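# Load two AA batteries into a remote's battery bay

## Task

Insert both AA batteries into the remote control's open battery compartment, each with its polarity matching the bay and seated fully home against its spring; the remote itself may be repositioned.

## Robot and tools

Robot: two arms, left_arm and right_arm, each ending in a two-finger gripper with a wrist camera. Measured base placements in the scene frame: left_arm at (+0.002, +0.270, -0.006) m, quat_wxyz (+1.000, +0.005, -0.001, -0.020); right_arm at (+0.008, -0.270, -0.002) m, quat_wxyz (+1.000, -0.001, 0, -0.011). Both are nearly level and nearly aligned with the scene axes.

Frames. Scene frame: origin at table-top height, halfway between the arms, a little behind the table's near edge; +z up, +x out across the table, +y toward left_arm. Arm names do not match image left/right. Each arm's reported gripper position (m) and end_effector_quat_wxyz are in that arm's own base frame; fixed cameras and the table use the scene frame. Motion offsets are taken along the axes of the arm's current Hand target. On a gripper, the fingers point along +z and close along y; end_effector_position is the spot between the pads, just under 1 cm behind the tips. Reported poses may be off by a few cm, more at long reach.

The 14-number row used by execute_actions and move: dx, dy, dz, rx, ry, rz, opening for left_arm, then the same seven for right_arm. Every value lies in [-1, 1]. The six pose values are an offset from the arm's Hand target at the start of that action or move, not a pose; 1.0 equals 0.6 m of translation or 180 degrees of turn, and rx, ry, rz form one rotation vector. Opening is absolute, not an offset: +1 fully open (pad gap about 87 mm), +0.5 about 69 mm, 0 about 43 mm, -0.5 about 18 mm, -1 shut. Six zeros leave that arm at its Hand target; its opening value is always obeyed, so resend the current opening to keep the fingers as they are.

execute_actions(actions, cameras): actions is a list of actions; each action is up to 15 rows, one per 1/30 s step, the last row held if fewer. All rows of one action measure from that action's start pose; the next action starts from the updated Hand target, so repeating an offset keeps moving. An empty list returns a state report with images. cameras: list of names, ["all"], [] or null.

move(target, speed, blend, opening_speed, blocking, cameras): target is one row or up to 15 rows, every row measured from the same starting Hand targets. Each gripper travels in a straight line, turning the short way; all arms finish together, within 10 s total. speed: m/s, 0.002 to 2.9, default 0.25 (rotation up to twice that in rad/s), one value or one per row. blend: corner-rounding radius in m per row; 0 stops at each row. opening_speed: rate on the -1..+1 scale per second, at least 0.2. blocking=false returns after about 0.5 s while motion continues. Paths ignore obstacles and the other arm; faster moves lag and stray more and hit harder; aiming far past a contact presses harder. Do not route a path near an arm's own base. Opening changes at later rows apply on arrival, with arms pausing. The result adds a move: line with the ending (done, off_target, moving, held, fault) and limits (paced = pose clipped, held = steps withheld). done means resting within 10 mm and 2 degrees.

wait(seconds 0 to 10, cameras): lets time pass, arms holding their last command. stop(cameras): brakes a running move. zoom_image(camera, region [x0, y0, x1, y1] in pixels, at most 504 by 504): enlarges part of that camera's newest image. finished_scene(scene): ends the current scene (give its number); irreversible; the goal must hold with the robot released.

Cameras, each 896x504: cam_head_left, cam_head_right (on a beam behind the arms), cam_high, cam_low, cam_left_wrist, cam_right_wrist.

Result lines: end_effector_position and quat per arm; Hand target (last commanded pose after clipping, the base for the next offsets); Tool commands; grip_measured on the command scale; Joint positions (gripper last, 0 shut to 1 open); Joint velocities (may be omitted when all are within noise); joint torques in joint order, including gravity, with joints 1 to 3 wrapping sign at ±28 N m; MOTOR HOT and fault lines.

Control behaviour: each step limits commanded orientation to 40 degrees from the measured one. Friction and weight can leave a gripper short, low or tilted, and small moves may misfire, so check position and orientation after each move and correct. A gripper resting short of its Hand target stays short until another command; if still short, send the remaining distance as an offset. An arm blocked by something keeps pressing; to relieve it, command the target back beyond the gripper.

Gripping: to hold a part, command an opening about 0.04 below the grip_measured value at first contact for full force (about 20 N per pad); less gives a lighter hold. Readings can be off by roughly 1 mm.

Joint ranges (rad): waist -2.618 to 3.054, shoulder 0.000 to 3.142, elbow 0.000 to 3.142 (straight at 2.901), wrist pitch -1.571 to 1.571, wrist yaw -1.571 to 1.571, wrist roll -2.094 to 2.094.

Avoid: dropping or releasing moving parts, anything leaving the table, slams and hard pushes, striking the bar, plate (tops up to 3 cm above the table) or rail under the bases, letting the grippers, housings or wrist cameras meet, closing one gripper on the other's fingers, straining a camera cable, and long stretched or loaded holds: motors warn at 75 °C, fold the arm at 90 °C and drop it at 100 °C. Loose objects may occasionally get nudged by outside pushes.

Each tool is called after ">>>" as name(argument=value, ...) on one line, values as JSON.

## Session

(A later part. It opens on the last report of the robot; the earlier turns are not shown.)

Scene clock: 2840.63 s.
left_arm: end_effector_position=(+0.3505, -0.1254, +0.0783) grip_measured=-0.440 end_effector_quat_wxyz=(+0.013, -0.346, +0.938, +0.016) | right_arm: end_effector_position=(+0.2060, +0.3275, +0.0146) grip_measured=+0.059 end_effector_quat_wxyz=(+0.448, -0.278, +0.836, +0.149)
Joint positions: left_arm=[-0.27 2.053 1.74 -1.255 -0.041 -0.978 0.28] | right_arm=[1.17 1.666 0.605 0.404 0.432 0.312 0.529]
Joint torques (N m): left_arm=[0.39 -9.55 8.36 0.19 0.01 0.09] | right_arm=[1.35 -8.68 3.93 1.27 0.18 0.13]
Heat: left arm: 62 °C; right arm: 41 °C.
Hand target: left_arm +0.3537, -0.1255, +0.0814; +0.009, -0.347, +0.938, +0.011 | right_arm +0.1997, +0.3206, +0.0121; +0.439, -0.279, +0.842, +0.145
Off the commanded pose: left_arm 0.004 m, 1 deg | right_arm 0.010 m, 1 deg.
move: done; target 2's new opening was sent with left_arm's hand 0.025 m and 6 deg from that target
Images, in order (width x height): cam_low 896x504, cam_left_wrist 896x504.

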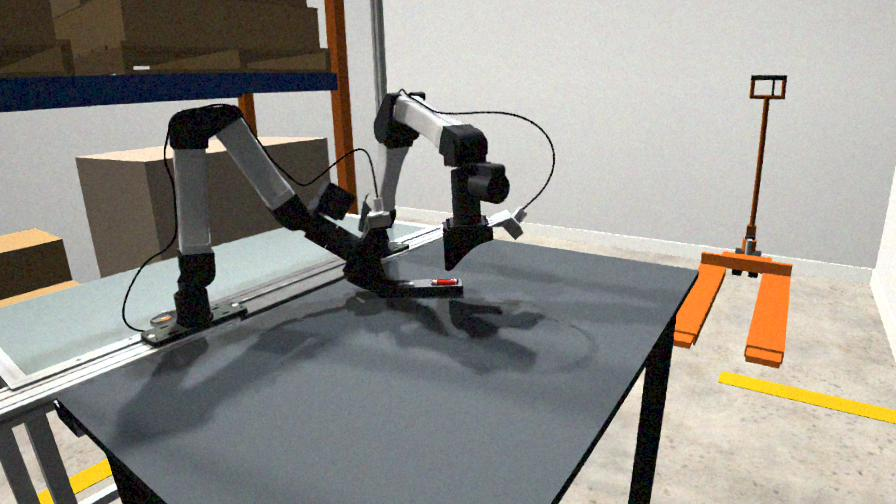

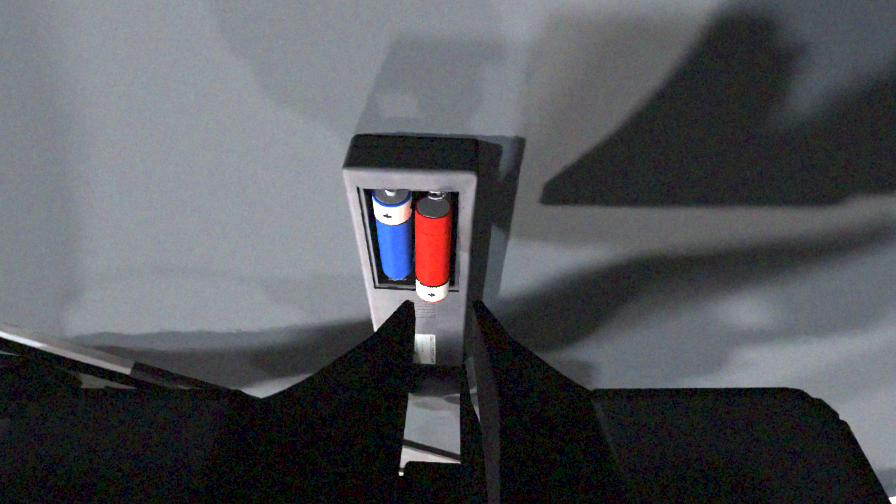

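>>> execute_actions(actions=[])

>>> zoom_image(camera="cam_left_wrist", region=[300, 200, 700, 425])

>>> zoom_image(camera="cam_low", region=[400, 240, 500, 300])

Scene clock: 2881.17 s.
left_arm: end_effector_position=(+0.3505, -0.1254, +0.0783) grip_measured=-0.440 end_effector_quat_wxyz=(+0.013, -0.346, +0.938, +0.016) | right_arm: end_effector_position=(+0.2060, +0.3275, +0.0146) grip_measured=+0.059 end_effector_quat_wxyz=(+0.448, -0.278, +0.836, +0.149)
Joint positions: left_arm=[-0.27 2.053 1.74 -1.255 -0.041 -0.978 0.28] | right_arm=[1.17 1.666 0.605 0.404 0.432 0.312 0.529]
Joint velocities: within noise
Joint torques (N m): left_arm=[0.36 -9.54 8.36 0.19 0.01 0.08] | right_arm=[1.05 -8.47 3.69 1.27 0.16 0.13]
Heat: left arm: 60 °C; right arm: 41 °C.
Hand target: left_arm +0.3537, -0.1255, +0.0814; +0.009, -0.347, +0.938, +0.011 | right_arm +0.1997, +0.3206, +0.0121; +0.439, -0.279, +0.842, +0.145
Tool commands: left_gripper/opening=-0.44 right_gripper/opening=-0.02
Off the commanded pose: left_arm 0.004 m, 1 deg | right_arm 0.010 m, 1 deg.

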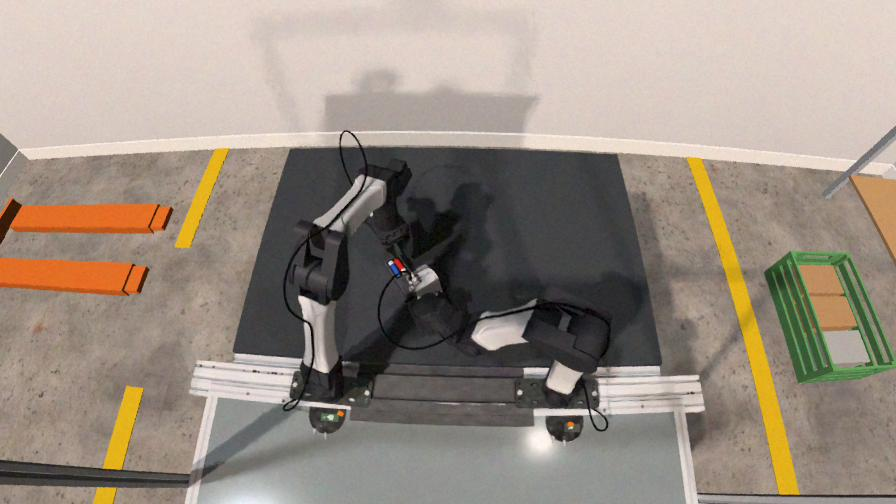

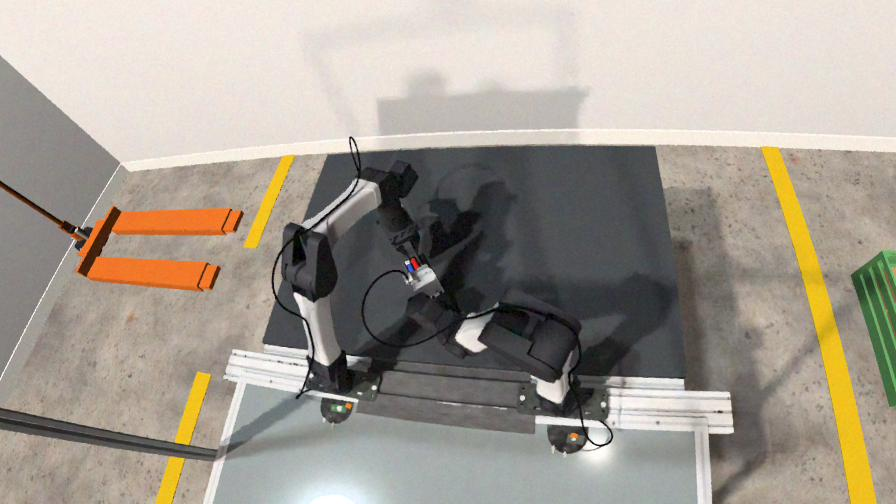

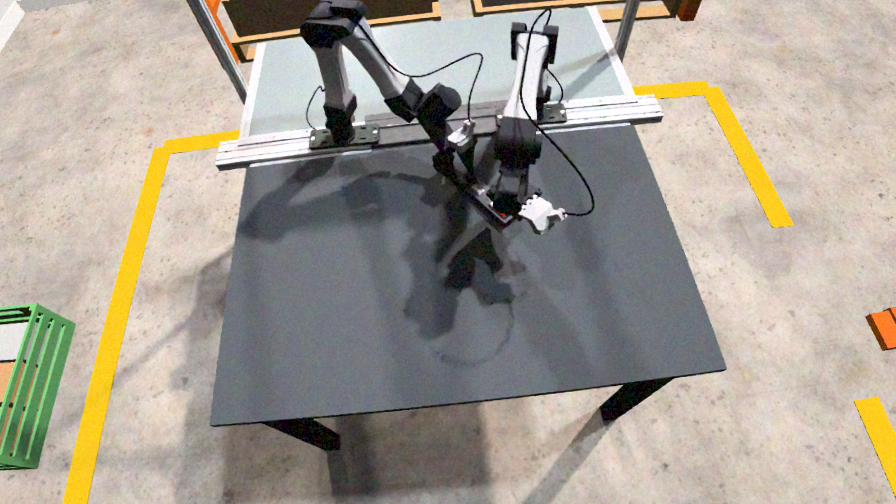

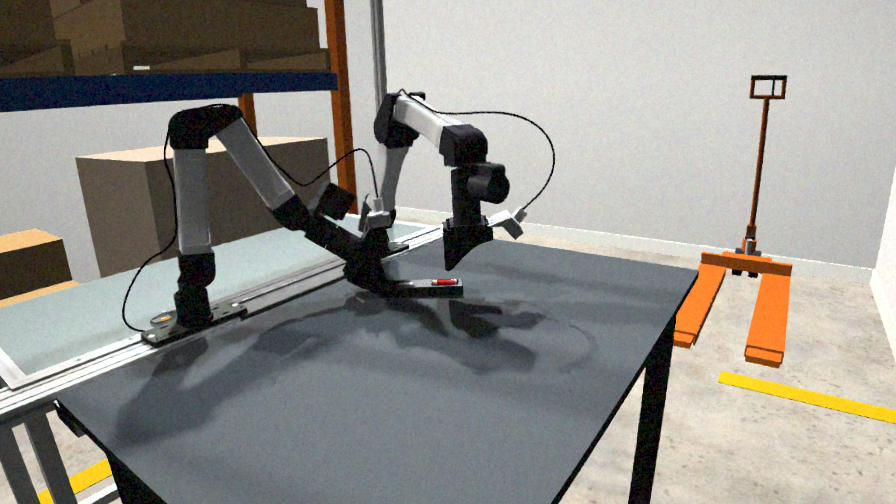

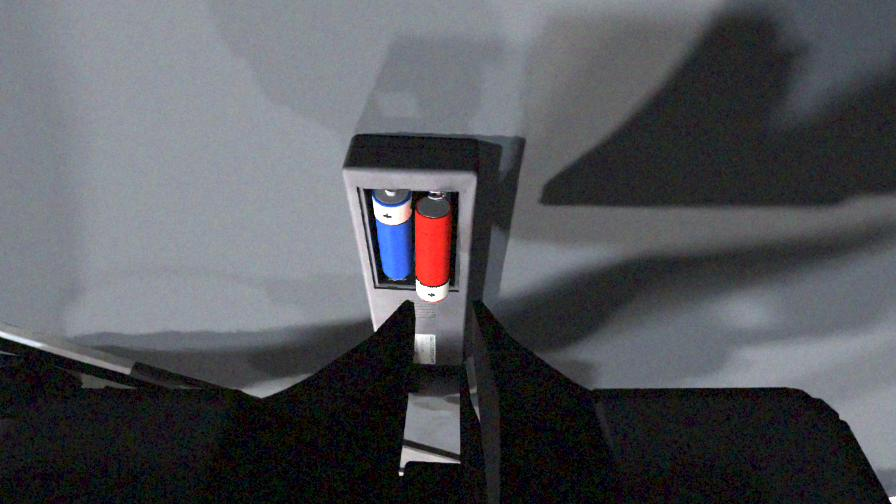

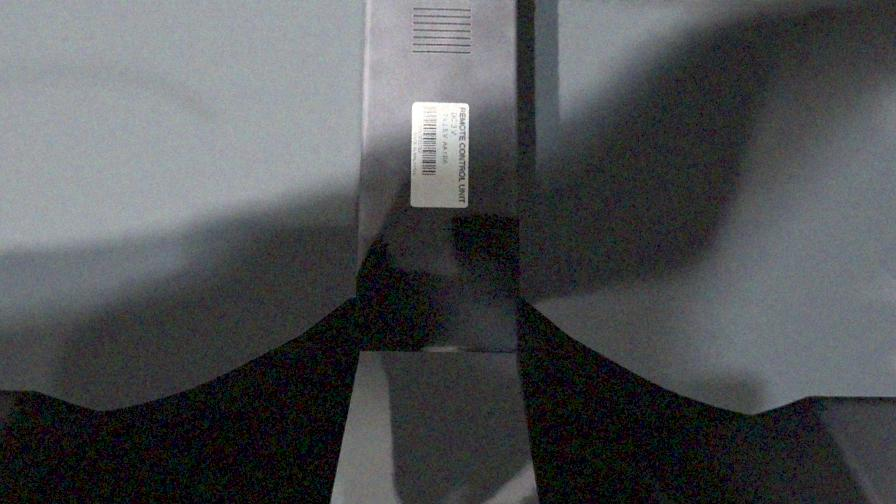

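Scaled by 1.260 from the camera's 896x504 image, which has a finer 1280x720 frame.

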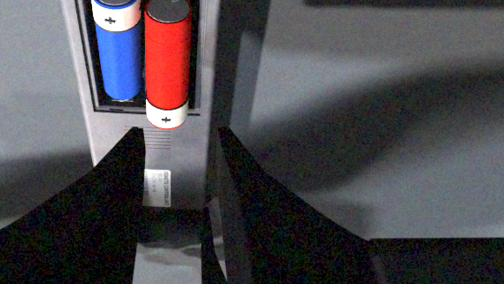

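Scaled by 5.040 from the camera's 896x504 image, which has a finer 1280x720 frame.

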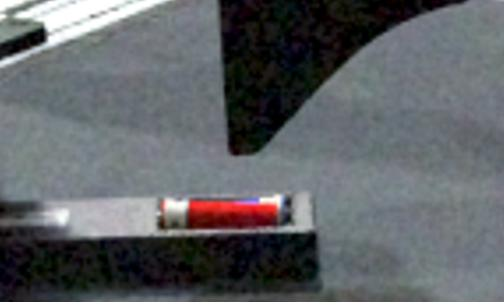

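>>> move(target=[[0.0367,0.0067,0.033,0,0,0,-1,0,0,0,0,0,0,-0.02],[0.0367,0.0067,0.06,0,0,0,-1,0,0,0,0,0,0,-0.02],[0.0367,0.0067,0.0967,0,0,0,-1,0,0,0,0,0,0,-0.02]], speed=[0.1,0.04,0.03], cameras=["cam_left_wrist","cam_low"])

>>> zoom_image(camera="cam_low", region=[410, 250, 480, 305])

>>> zoom_image(camera="cam_left_wrist", region=[330, 120, 530, 320])

Scene clock: 2911.10 s.
left_arm: end_effector_position=(+0.3240, -0.1297, +0.0403) grip_measured=-0.963 end_effector_quat_wxyz=(-0.004, -0.342, +0.939, +0.027) | right_arm: end_effector_position=(+0.2067, +0.3260, +0.0144) grip_measured=+0.059 end_effector_quat_wxyz=(+0.449, -0.277, +0.837, +0.145)
Joint positions: left_arm=[-0.3 2.023 1.538 -1.125 -0.038 -0.999 0.018] | right_arm=[1.17 1.665 0.605 0.399 0.44 0.313 0.529]
Joint torques (N m): left_arm=[-0.28 -8.16 2.69 1.12 -0.02 -0.08] | right_arm=[1.25 -8.54 3.88 1.32 0.1 0.09]
Heat: left arm: 60 °C; right arm: 41 °C.
Hand target: left_arm +0.3348, -0.1353, +0.0230; +0.009, -0.346, +0.938, +0.011 | right_arm +0.1997, +0.3206, +0.0122; +0.439, -0.279, +0.842, +0.145
Off the commanded pose: left_arm 0.021 m, 2 deg | right_arm 0.009 m, 1 deg.
move: off_target (left_arm)
Images, in order (width x height): cam_low 896x504, cam_left_wrist 896x504.

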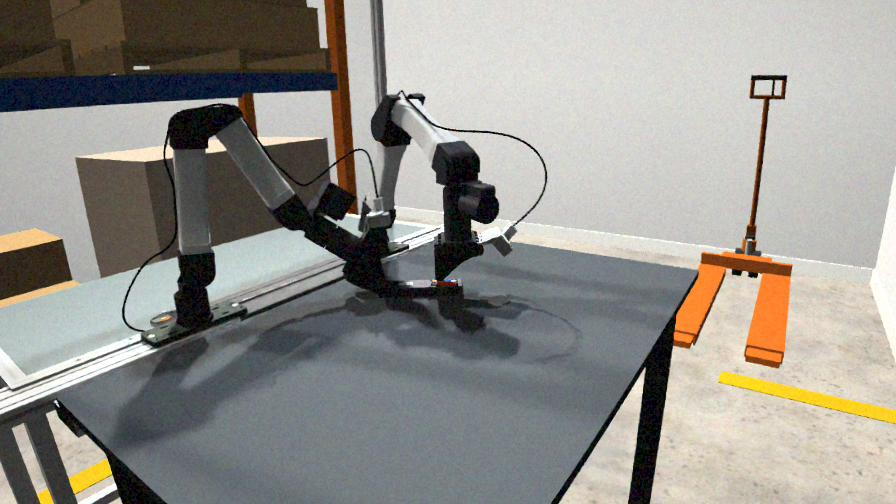

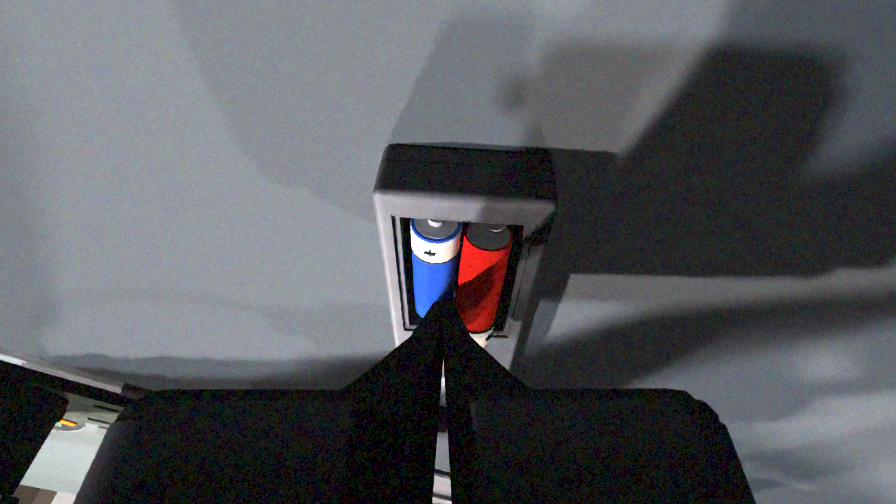

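Scaled by 7.200 from the camera's 896x504 image, which has a finer 1280x720 frame.

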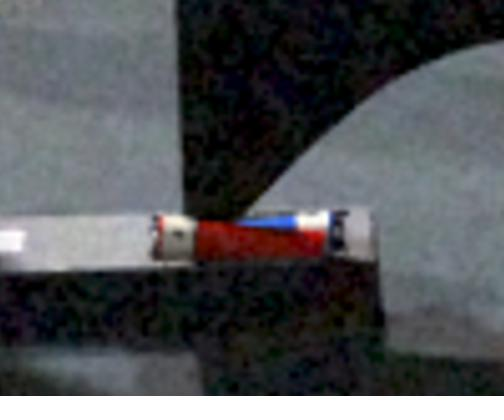

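Scaled by 2.520 from the camera's 896x504 image, which has a finer 1280x720 frame.

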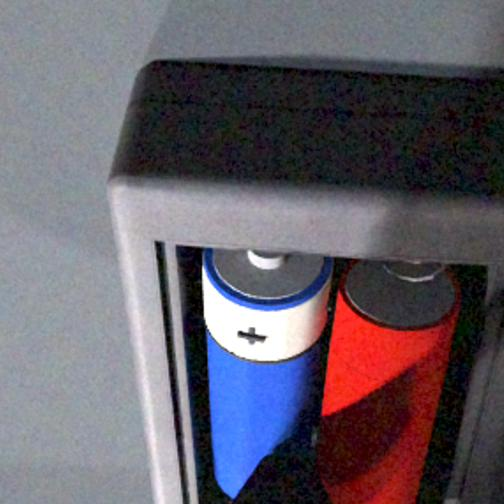

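>>> move(target=[0,0,-0.063,0,0,0,-1,0,0,0,0,0,0,-0.02], speed=0.05, cameras=["cam_left_wrist","cam_low"])

>>> zoom_image(camera="cam_left_wrist", region=[330, 150, 530, 350])

>>> zoom_image(camera="cam_low", region=[410, 250, 480, 305])

Scene clock: 2926.93 s.
left_arm: end_effector_position=(+0.3305, -0.1322, +0.0505) grip_measured=-0.963 end_effector_quat_wxyz=(+0.004, -0.343, +0.939, +0.021) | right_arm: end_effector_position=(+0.2067, +0.3260, +0.0144) grip_measured=+0.059 end_effector_quat_wxyz=(+0.449, -0.277, +0.837, +0.145)
Joint positions: left_arm=[-0.301 2.021 1.58 -1.149 -0.038 -1.002 0.018] | right_arm=[1.17 1.665 0.605 0.399 0.44 0.313 0.529]
Joint torques (N m): left_arm=[-0.46 -11.02 8.18 0.15 -0.02 -0.06] | right_arm=[1.25 -8.47 3.86 1.32 0.04 0.15]
Heat: left arm: 59 °C; right arm: 41 °C.
Hand target: left_arm +0.3345, -0.1363, +0.0607; +0.009, -0.346, +0.938, +0.011 | right_arm +0.1997, +0.3206, +0.0122; +0.439, -0.279, +0.842, +0.145
Off the commanded pose: left_arm 0.012 m, 1 deg | right_arm 0.009 m, 1 deg.
move: off_target (left_arm)
Images, in order (width x height): cam_low 896x504, cam_left_wrist 896x504.

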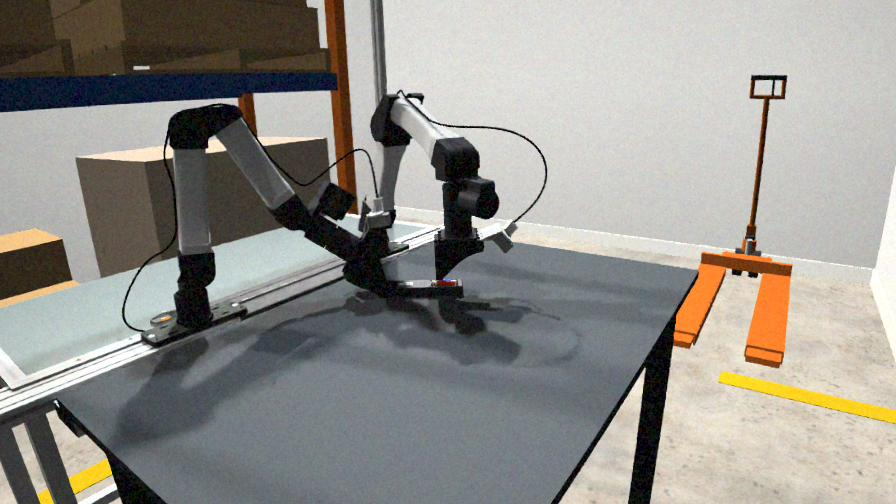

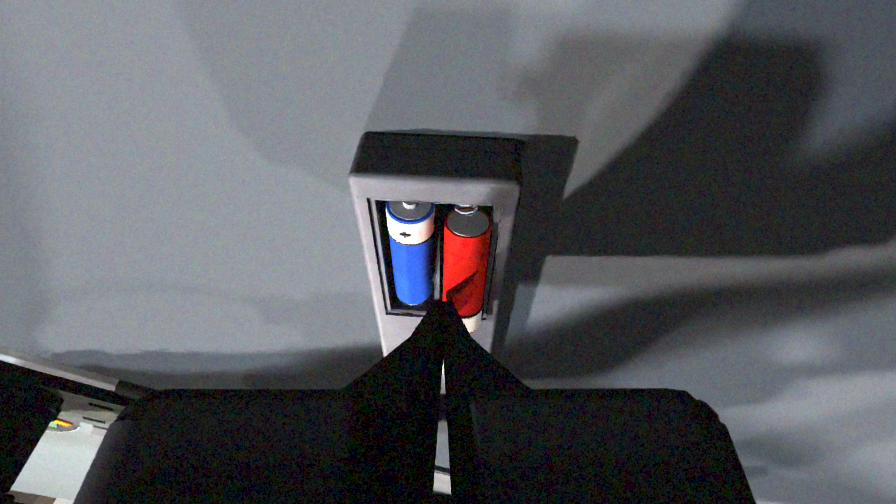

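Scaled by 2.520 from the camera's 896x504 image, which has a finer 1280x720 frame.

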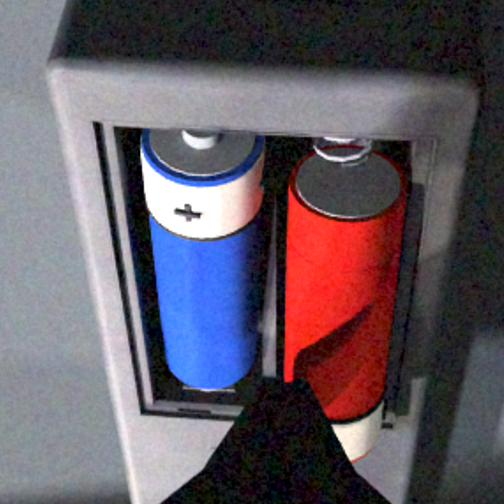

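Scaled by 7.200 from the camera's 896x504 image, which has a finer 1280x720 frame.

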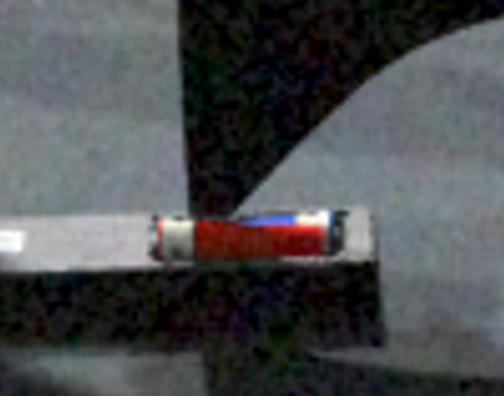

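>>> move(target=[[0,0,-0.025,0,0,0,-0.46,0,0,0,0,0,0,-0.02],[0.0133,-0.0125,-0.015,0,0,0,-0.44,0,0,0,0,0,0,-0.02]], speed=0.06, cameras=["cam_left_wrist","cam_low"])

>>> zoom_image(camera="cam_left_wrist", region=[330, 150, 530, 350])

>>> zoom_image(camera="cam_low", region=[410, 250, 480, 305])

Scene clock: 2949.60 s.
left_arm: end_effector_position=(+0.3273, -0.1429, +0.0623) grip_measured=-0.440 end_effector_quat_wxyz=(+0.001, -0.343, +0.939, +0.023) | right_arm: end_effector_position=(+0.2069, +0.3256, +0.0144) grip_measured=+0.059 end_effector_quat_wxyz=(+0.449, -0.275, +0.838, +0.145)
Joint positions: left_arm=[-0.33 2.021 1.627 -1.204 -0.037 -1.031 0.28] | right_arm=[1.17 1.665 0.605 0.398 0.442 0.316 0.529]
Joint torques (N m): left_arm=[-0.38 -10.66 7.72 0.29 -0.03 -0.07] | right_arm=[1.18 -8.36 3.77 1.32 0.09 0.14]
Heat: left arm: 59 °C; right arm: 40 °C.
Hand target: left_arm +0.3332, -0.1473, +0.0694; +0.009, -0.347, +0.938, +0.011 | right_arm +0.1997, +0.3206, +0.0121; +0.439, -0.279, +0.842, +0.145
Off the commanded pose: left_arm 0.010 m, 2 deg | right_arm 0.009 m, 1 deg.
move: done
Images, in order (width x height): cam_low 896x504, cam_left_wrist 896x504.

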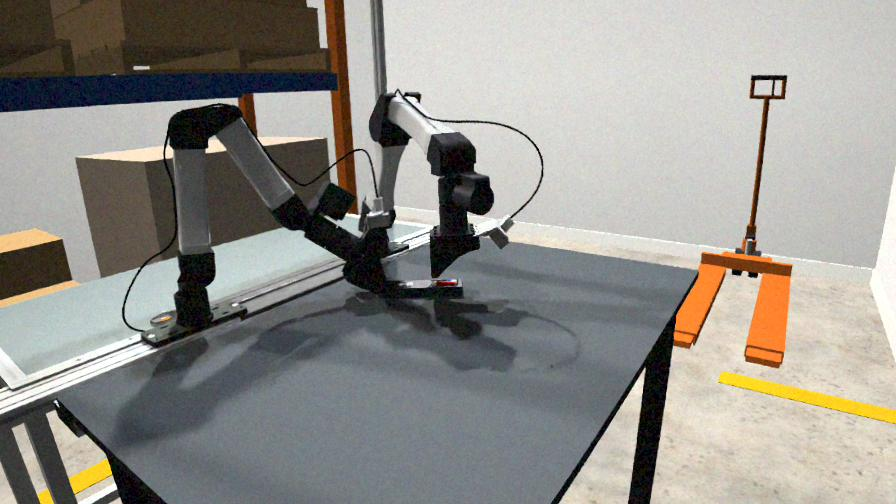

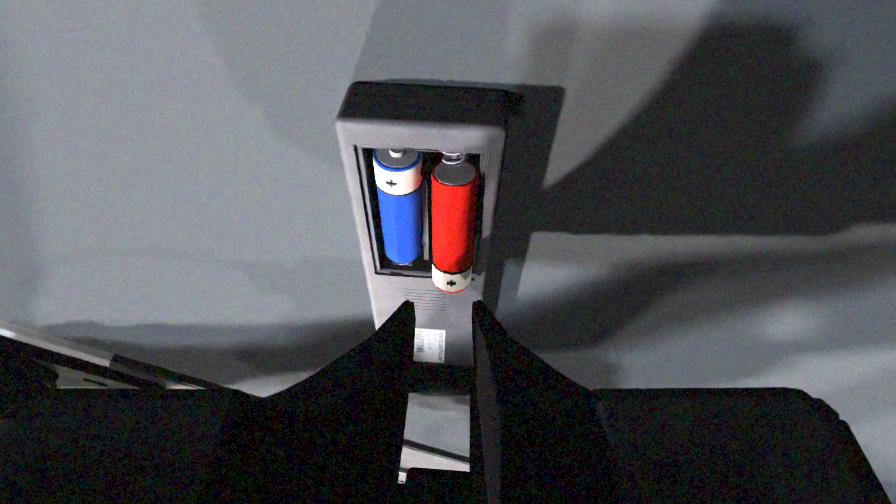

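Scaled by 2.520 from the camera's 896x504 image, which has a finer 1280x720 frame.

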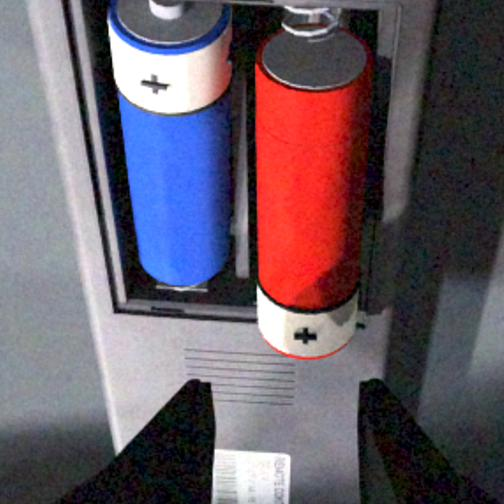

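Scaled by 7.200 from the camera's 896x504 image, which has a finer 1280x720 frame.

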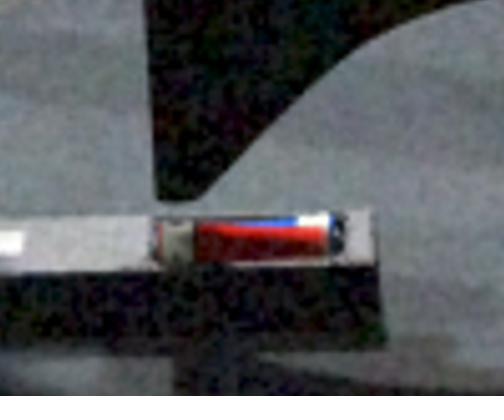

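>>> move(target=[[-0.003,-0.004,0.048,0,0,0,-0.44,0,0,0,0,0,0,-0.02],[-0.003,-0.004,0.048,0,0,0,-0.66,0,0,0,0,0,0,-0.02]], speed=0.05, opening_speed=0.4, cameras=["cam_left_wrist","cam_low"])

>>> zoom_image(camera="cam_low", region=[410, 250, 480, 305])

>>> zoom_image(camera="cam_left_wrist", region=[330, 150, 530, 350])

Scene clock: 2967.90 s.
left_arm: end_effector_position=(+0.3337, -0.1451, +0.0461) grip_measured=-0.613 end_effector_quat_wxyz=(+0.009, -0.343, +0.939, +0.017) | right_arm: end_effector_position=(+0.2076, +0.3246, +0.0144) grip_measured=+0.059 end_effector_quat_wxyz=(+0.450, -0.272, +0.839, +0.142)
Joint positions: left_arm=[-0.33 2.039 1.59 -1.128 -0.037 -1.031 0.193] | right_arm=[1.17 1.665 0.605 0.396 0.45 0.32 0.529]
Joint torques (N m): left_arm=[-0.1 -9.48 4.88 0.55 -0.03 -0.05] | right_arm=[1.09 -8.47 3.84 1.38 0 0.06]
Heat: left arm: 59 °C; right arm: 40 °C.
Hand target: left_arm +0.3364, -0.1472, +0.0406; +0.009, -0.347, +0.938, +0.011 | right_arm +0.1997, +0.3206, +0.0122; +0.439, -0.279, +0.842, +0.145
Off the commanded pose: left_arm 0.006 m, 1 deg | right_arm 0.009 m, 2 deg.
move: done
Images, in order (width x height): cam_low 896x504, cam_left_wrist 896x504.

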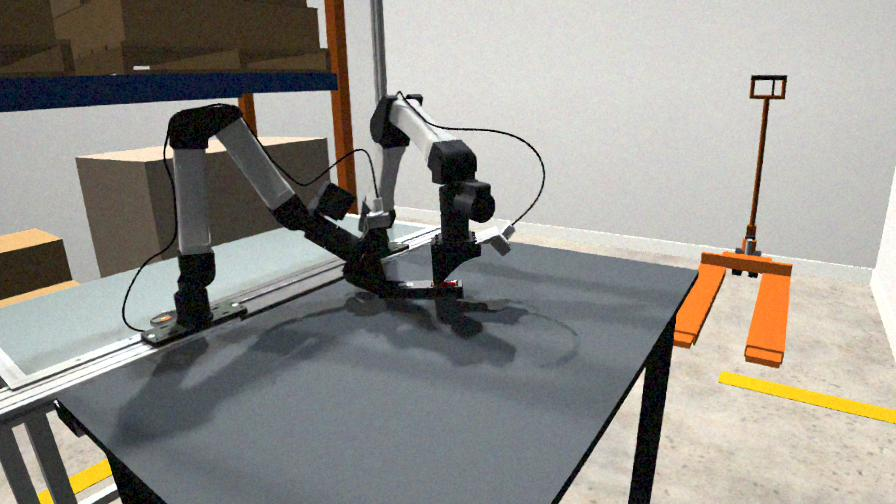

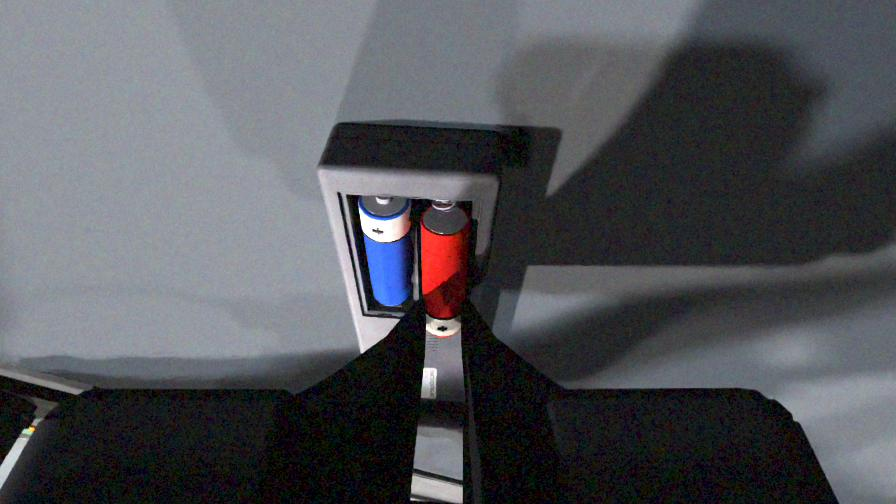

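Scaled by 7.200 from the camera's 896x504 image, which has a finer 1280x720 frame.

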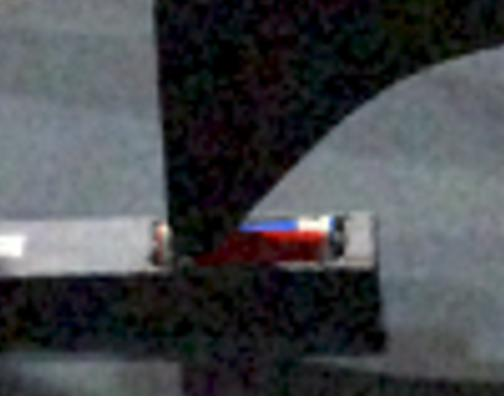

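Scaled by 2.520 from the camera's 896x504 image, which has a finer 1280x720 frame.

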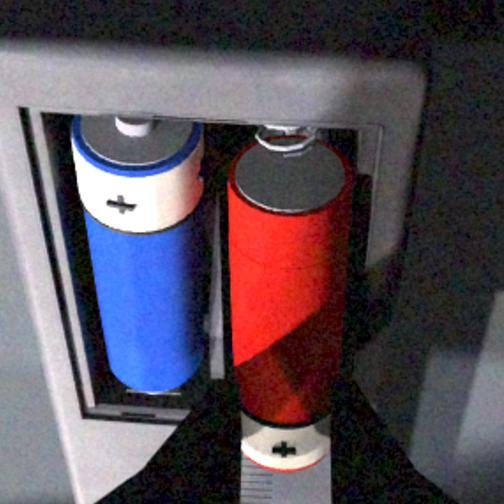

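>>> move(target=[[0,0,0,0,0,0,-0.46,0,0,0,0,0,0,-0.02],[0,0,0.013,0,0,0,-0.46,0,0,0,0,0,0,-0.02],[0,0,0.013,0,0,0,-0.68,0,0,0,0,0,0,-0.02],[0.012,0,-0.008,0,0.1,0,-0.68,0,0,0,0,0,0,-0.02]], speed=0.05, opening_speed=0.4, cameras=["cam_left_wrist","cam_low"])

>>> zoom_image(camera="cam_low", region=[410, 250, 480, 305])

>>> zoom_image(camera="cam_left_wrist", region=[330, 150, 530, 350])

Scene clock: 2990.07 s.
left_arm: end_effector_position=(+0.3328, -0.1460, +0.0435) grip_measured=-0.591 end_effector_quat_wxyz=(-0.117, -0.344, +0.931, -0.032) | right_arm: end_effector_position=(+0.2076, +0.3246, +0.0143) grip_measured=+0.059 end_effector_quat_wxyz=(+0.450, -0.272, +0.839, +0.142)
Joint positions: left_arm=[-0.234 2.193 1.749 -1.288 0.184 -0.927 0.204] | right_arm=[1.17 1.665 0.605 0.396 0.45 0.321 0.529]
Joint torques (N m): left_arm=[-0.17 -9.54 7.49 -0.17 0.37 0.02] | right_arm=[1.16 -8.65 3.96 1.37 -0.01 0.06]
Heat: left arm: 59 °C; right arm: 40 °C.
Hand target: left_arm +0.3309, -0.1521, +0.0452; -0.138, -0.344, +0.928, -0.043 | right_arm +0.1997, +0.3206, +0.0122; +0.439, -0.279, +0.842, +0.145
Off the commanded pose: left_arm 0.006 m, 3 deg | right_arm 0.009 m, 2 deg.
move: off_target (left_arm)
Images, in order (width x height): cam_low 896x504, cam_left_wrist 896x504.

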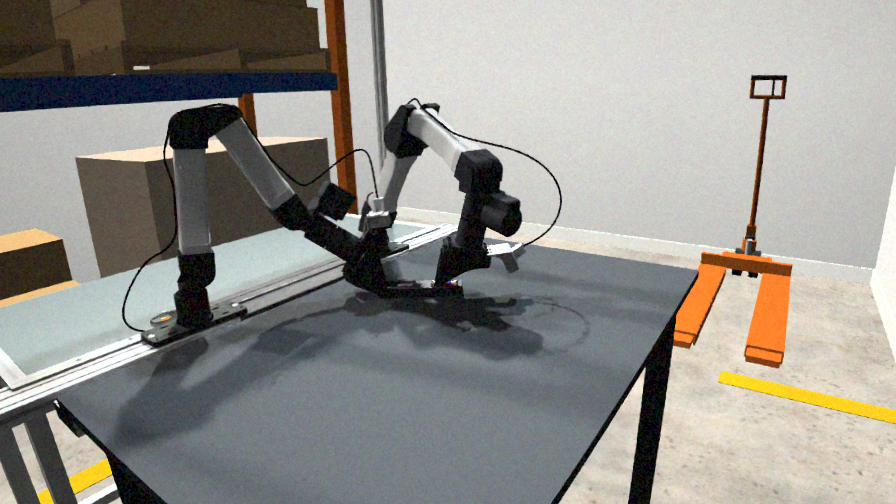

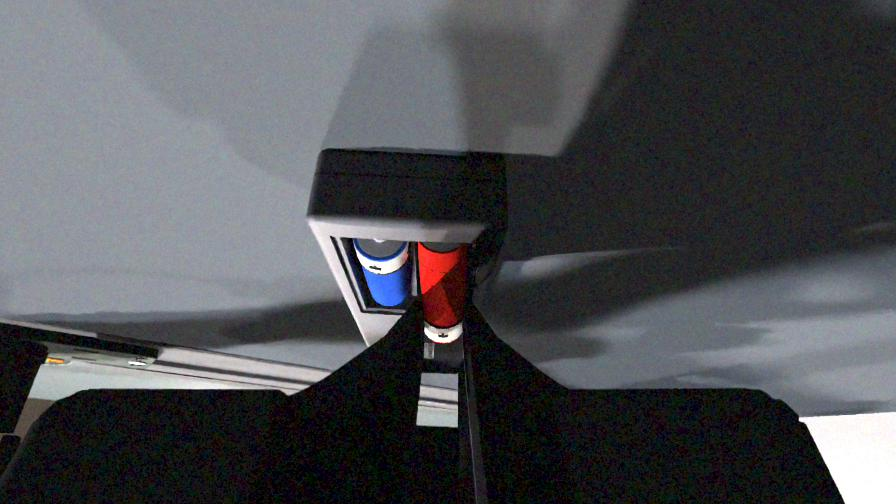

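Scaled by 7.200 from the camera's 896x504 image, which has a finer 1280x720 frame.

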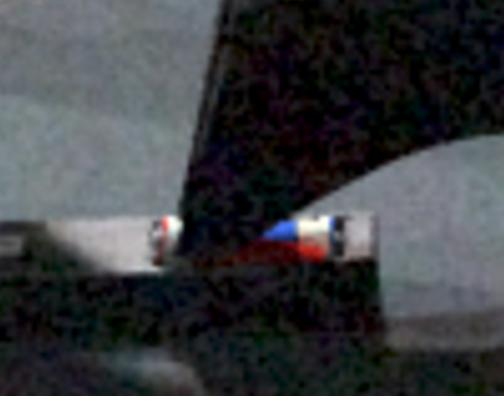

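Scaled by 2.520 from the camera's 896x504 image, which has a finer 1280x720 frame.

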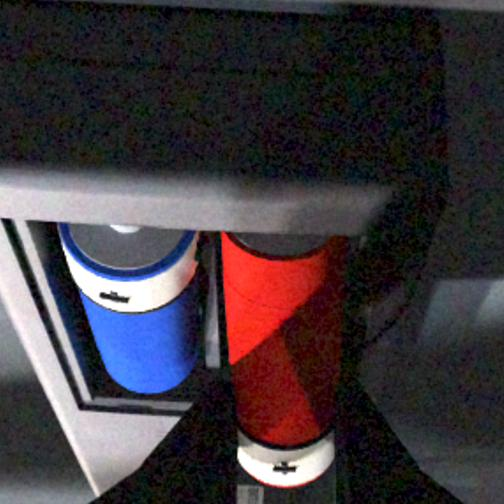

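>>> move(target=[0.018,0,-0.005,0,0.03,0,-0.68,0,0,0,0,0,0,-0.02], speed=0.05, cameras=["cam_left_wrist","cam_low"])

>>> zoom_image(camera="cam_low", region=[410, 250, 480, 305])

>>> zoom_image(camera="cam_left_wrist", region=[330, 150, 530, 350])

Scene clock: 3003.17 s.
left_arm: end_effector_position=(+0.3321, -0.1474, +0.0439) grip_measured=-0.592 end_effector_quat_wxyz=(-0.145, -0.342, +0.928, -0.043) | right_arm: end_effector_position=(+0.2071, +0.3237, +0.0144) grip_measured=+0.059 end_effector_quat_wxyz=(+0.448, -0.272, +0.840, +0.141)
Joint positions: left_arm=[-0.219 2.23 1.788 -1.329 0.229 -0.902 0.204] | right_arm=[1.17 1.661 0.605 0.387 0.45 0.323 0.529]
Joint torques (N m): left_arm=[-0.57 -10.17 7.41 -0.47 0.65 0.04] | right_arm=[1.18 -8.12 3.85 1.43 0 0]
Heat: left arm: 59 °C; right arm: 40 °C.
Hand target: left_arm +0.3238, -0.1583, +0.0511; -0.181, -0.341, +0.920, -0.060 | right_arm +0.1997, +0.3206, +0.0121; +0.439, -0.279, +0.842, +0.145
Off the commanded pose: left_arm 0.016 m, 5 deg | right_arm 0.008 m, 1 deg.
move: off_target (left_arm)
Images, in order (width x height): cam_low 896x504, cam_left_wrist 896x504.

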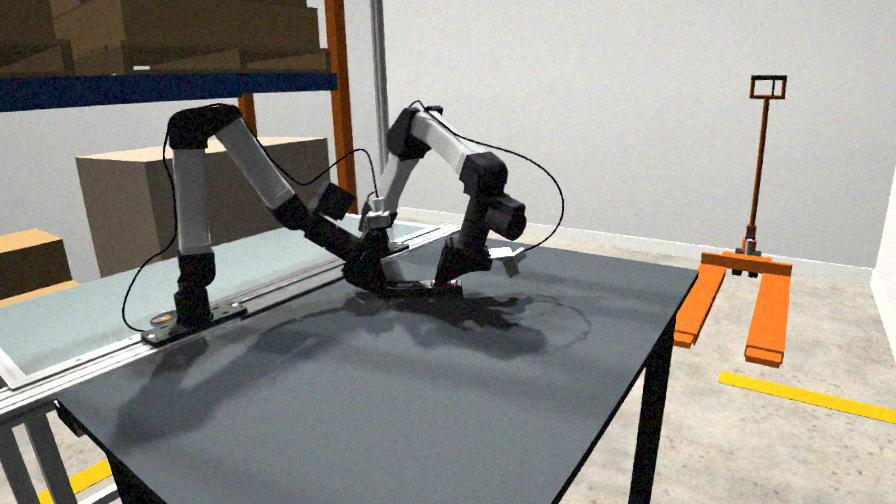

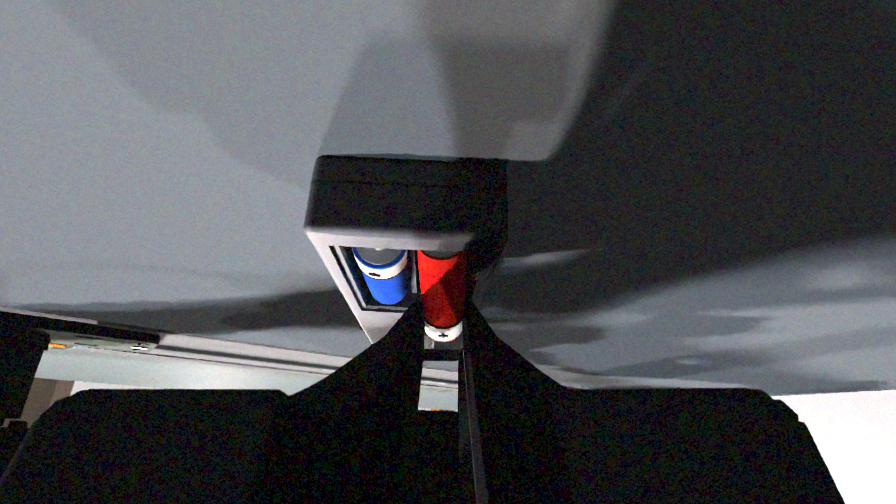

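Scaled by 7.200 from the camera's 896x504 image, which has a finer 1280x720 frame.

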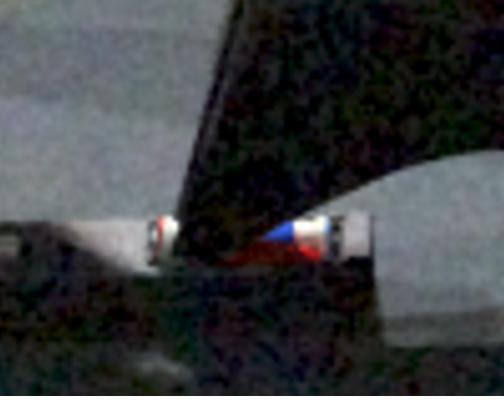

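Scaled by 2.520 from the camera's 896x504 image, which has a finer 1280x720 frame.

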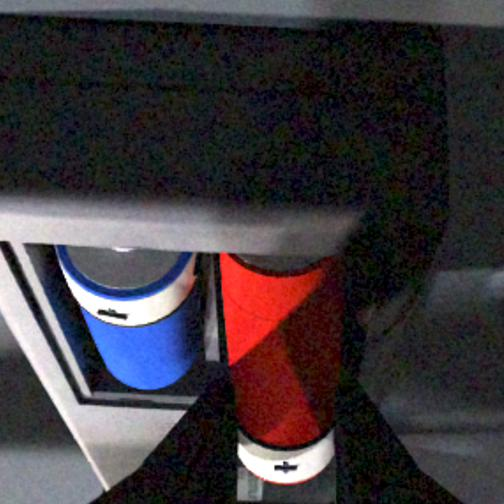

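>>> move(target=[[-0.067,0,-0.002,0,0,0,-0.68,0,0,0,0,0,0,-0.02],[-0.070,0,0.008,0,-0.06,0,-0.68,0,0,0,0,0,0,-0.02],[-0.073,0,0.016,0,-0.12,0,-0.68,0,0,0,0,0,0,-0.02]], speed=0.04, cameras=["cam_left_wrist","cam_low"])

>>> zoom_image(camera="cam_low", region=[410, 250, 480, 305])

>>> zoom_image(camera="cam_left_wrist", region=[330, 150, 530, 350])

Scene clock: 3021.80 s.
left_arm: end_effector_position=(+0.3334, -0.1446, +0.0433) grip_measured=-0.593 end_effector_quat_wxyz=(-0.060, -0.346, +0.936, -0.014) | right_arm: end_effector_position=(+0.2071, +0.3237, +0.0144) grip_measured=+0.059 end_effector_quat_wxyz=(+0.448, -0.272, +0.840, +0.141)
Joint positions: left_arm=[-0.27 2.115 1.662 -1.199 0.093 -0.974 0.204] | right_arm=[1.17 1.661 0.605 0.387 0.45 0.323 0.529]
Joint torques (N m): left_arm=[-0.44 -10.11 3.11 1.06 -0.88 -0.06] | right_arm=[1.2 -8.09 3.74 1.44 -0.02 0.03]
Heat: left arm: 61 °C; right arm: 41 °C.
Hand target: left_arm +0.3517, -0.1340, +0.0259; -0.006, -0.347, +0.938, +0.006 | right_arm +0.1997, +0.3206, +0.0121; +0.439, -0.279, +0.842, +0.145
Off the commanded pose: left_arm 0.027 m, 7 deg | right_arm 0.008 m, 1 deg.
move: off_target (left_arm)
Images, in order (width x height): cam_low 896x504, cam_left_wrist 896x504.

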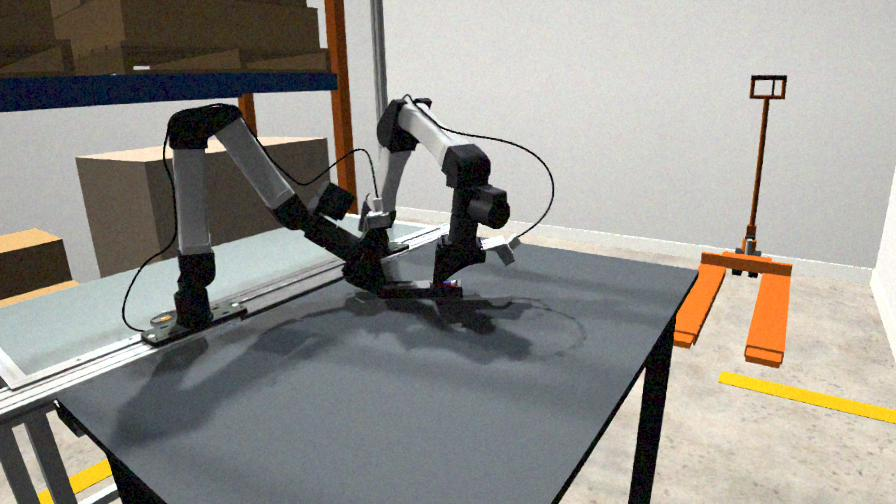

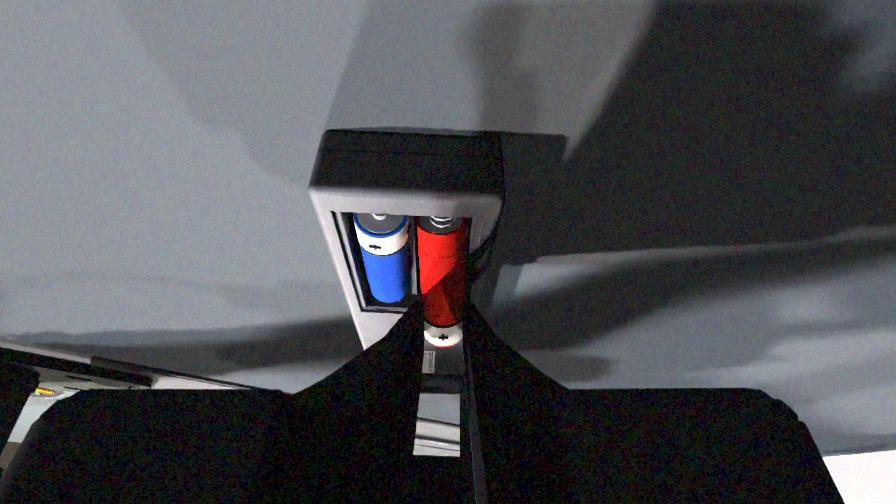

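Scaled by 7.200 from the camera's 896x504 image, which has a finer 1280x720 frame.

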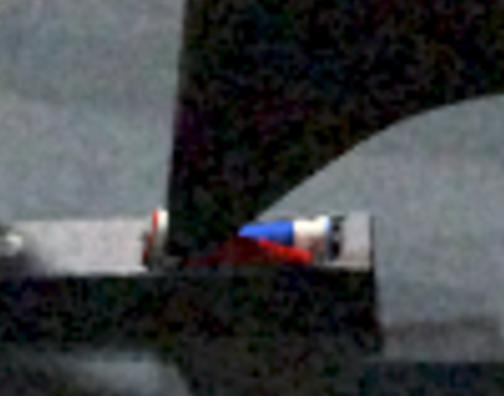

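Scaled by 2.520 from the camera's 896x504 image, which has a finer 1280x720 frame.

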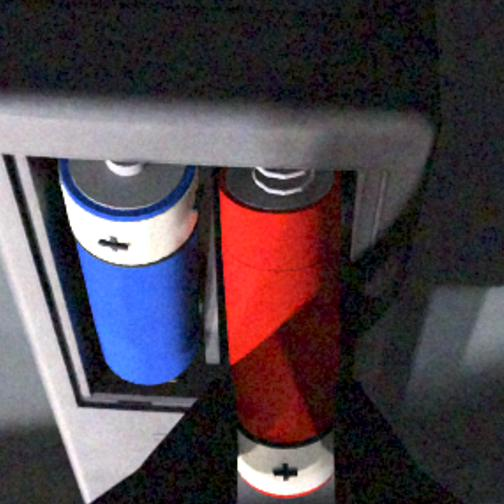

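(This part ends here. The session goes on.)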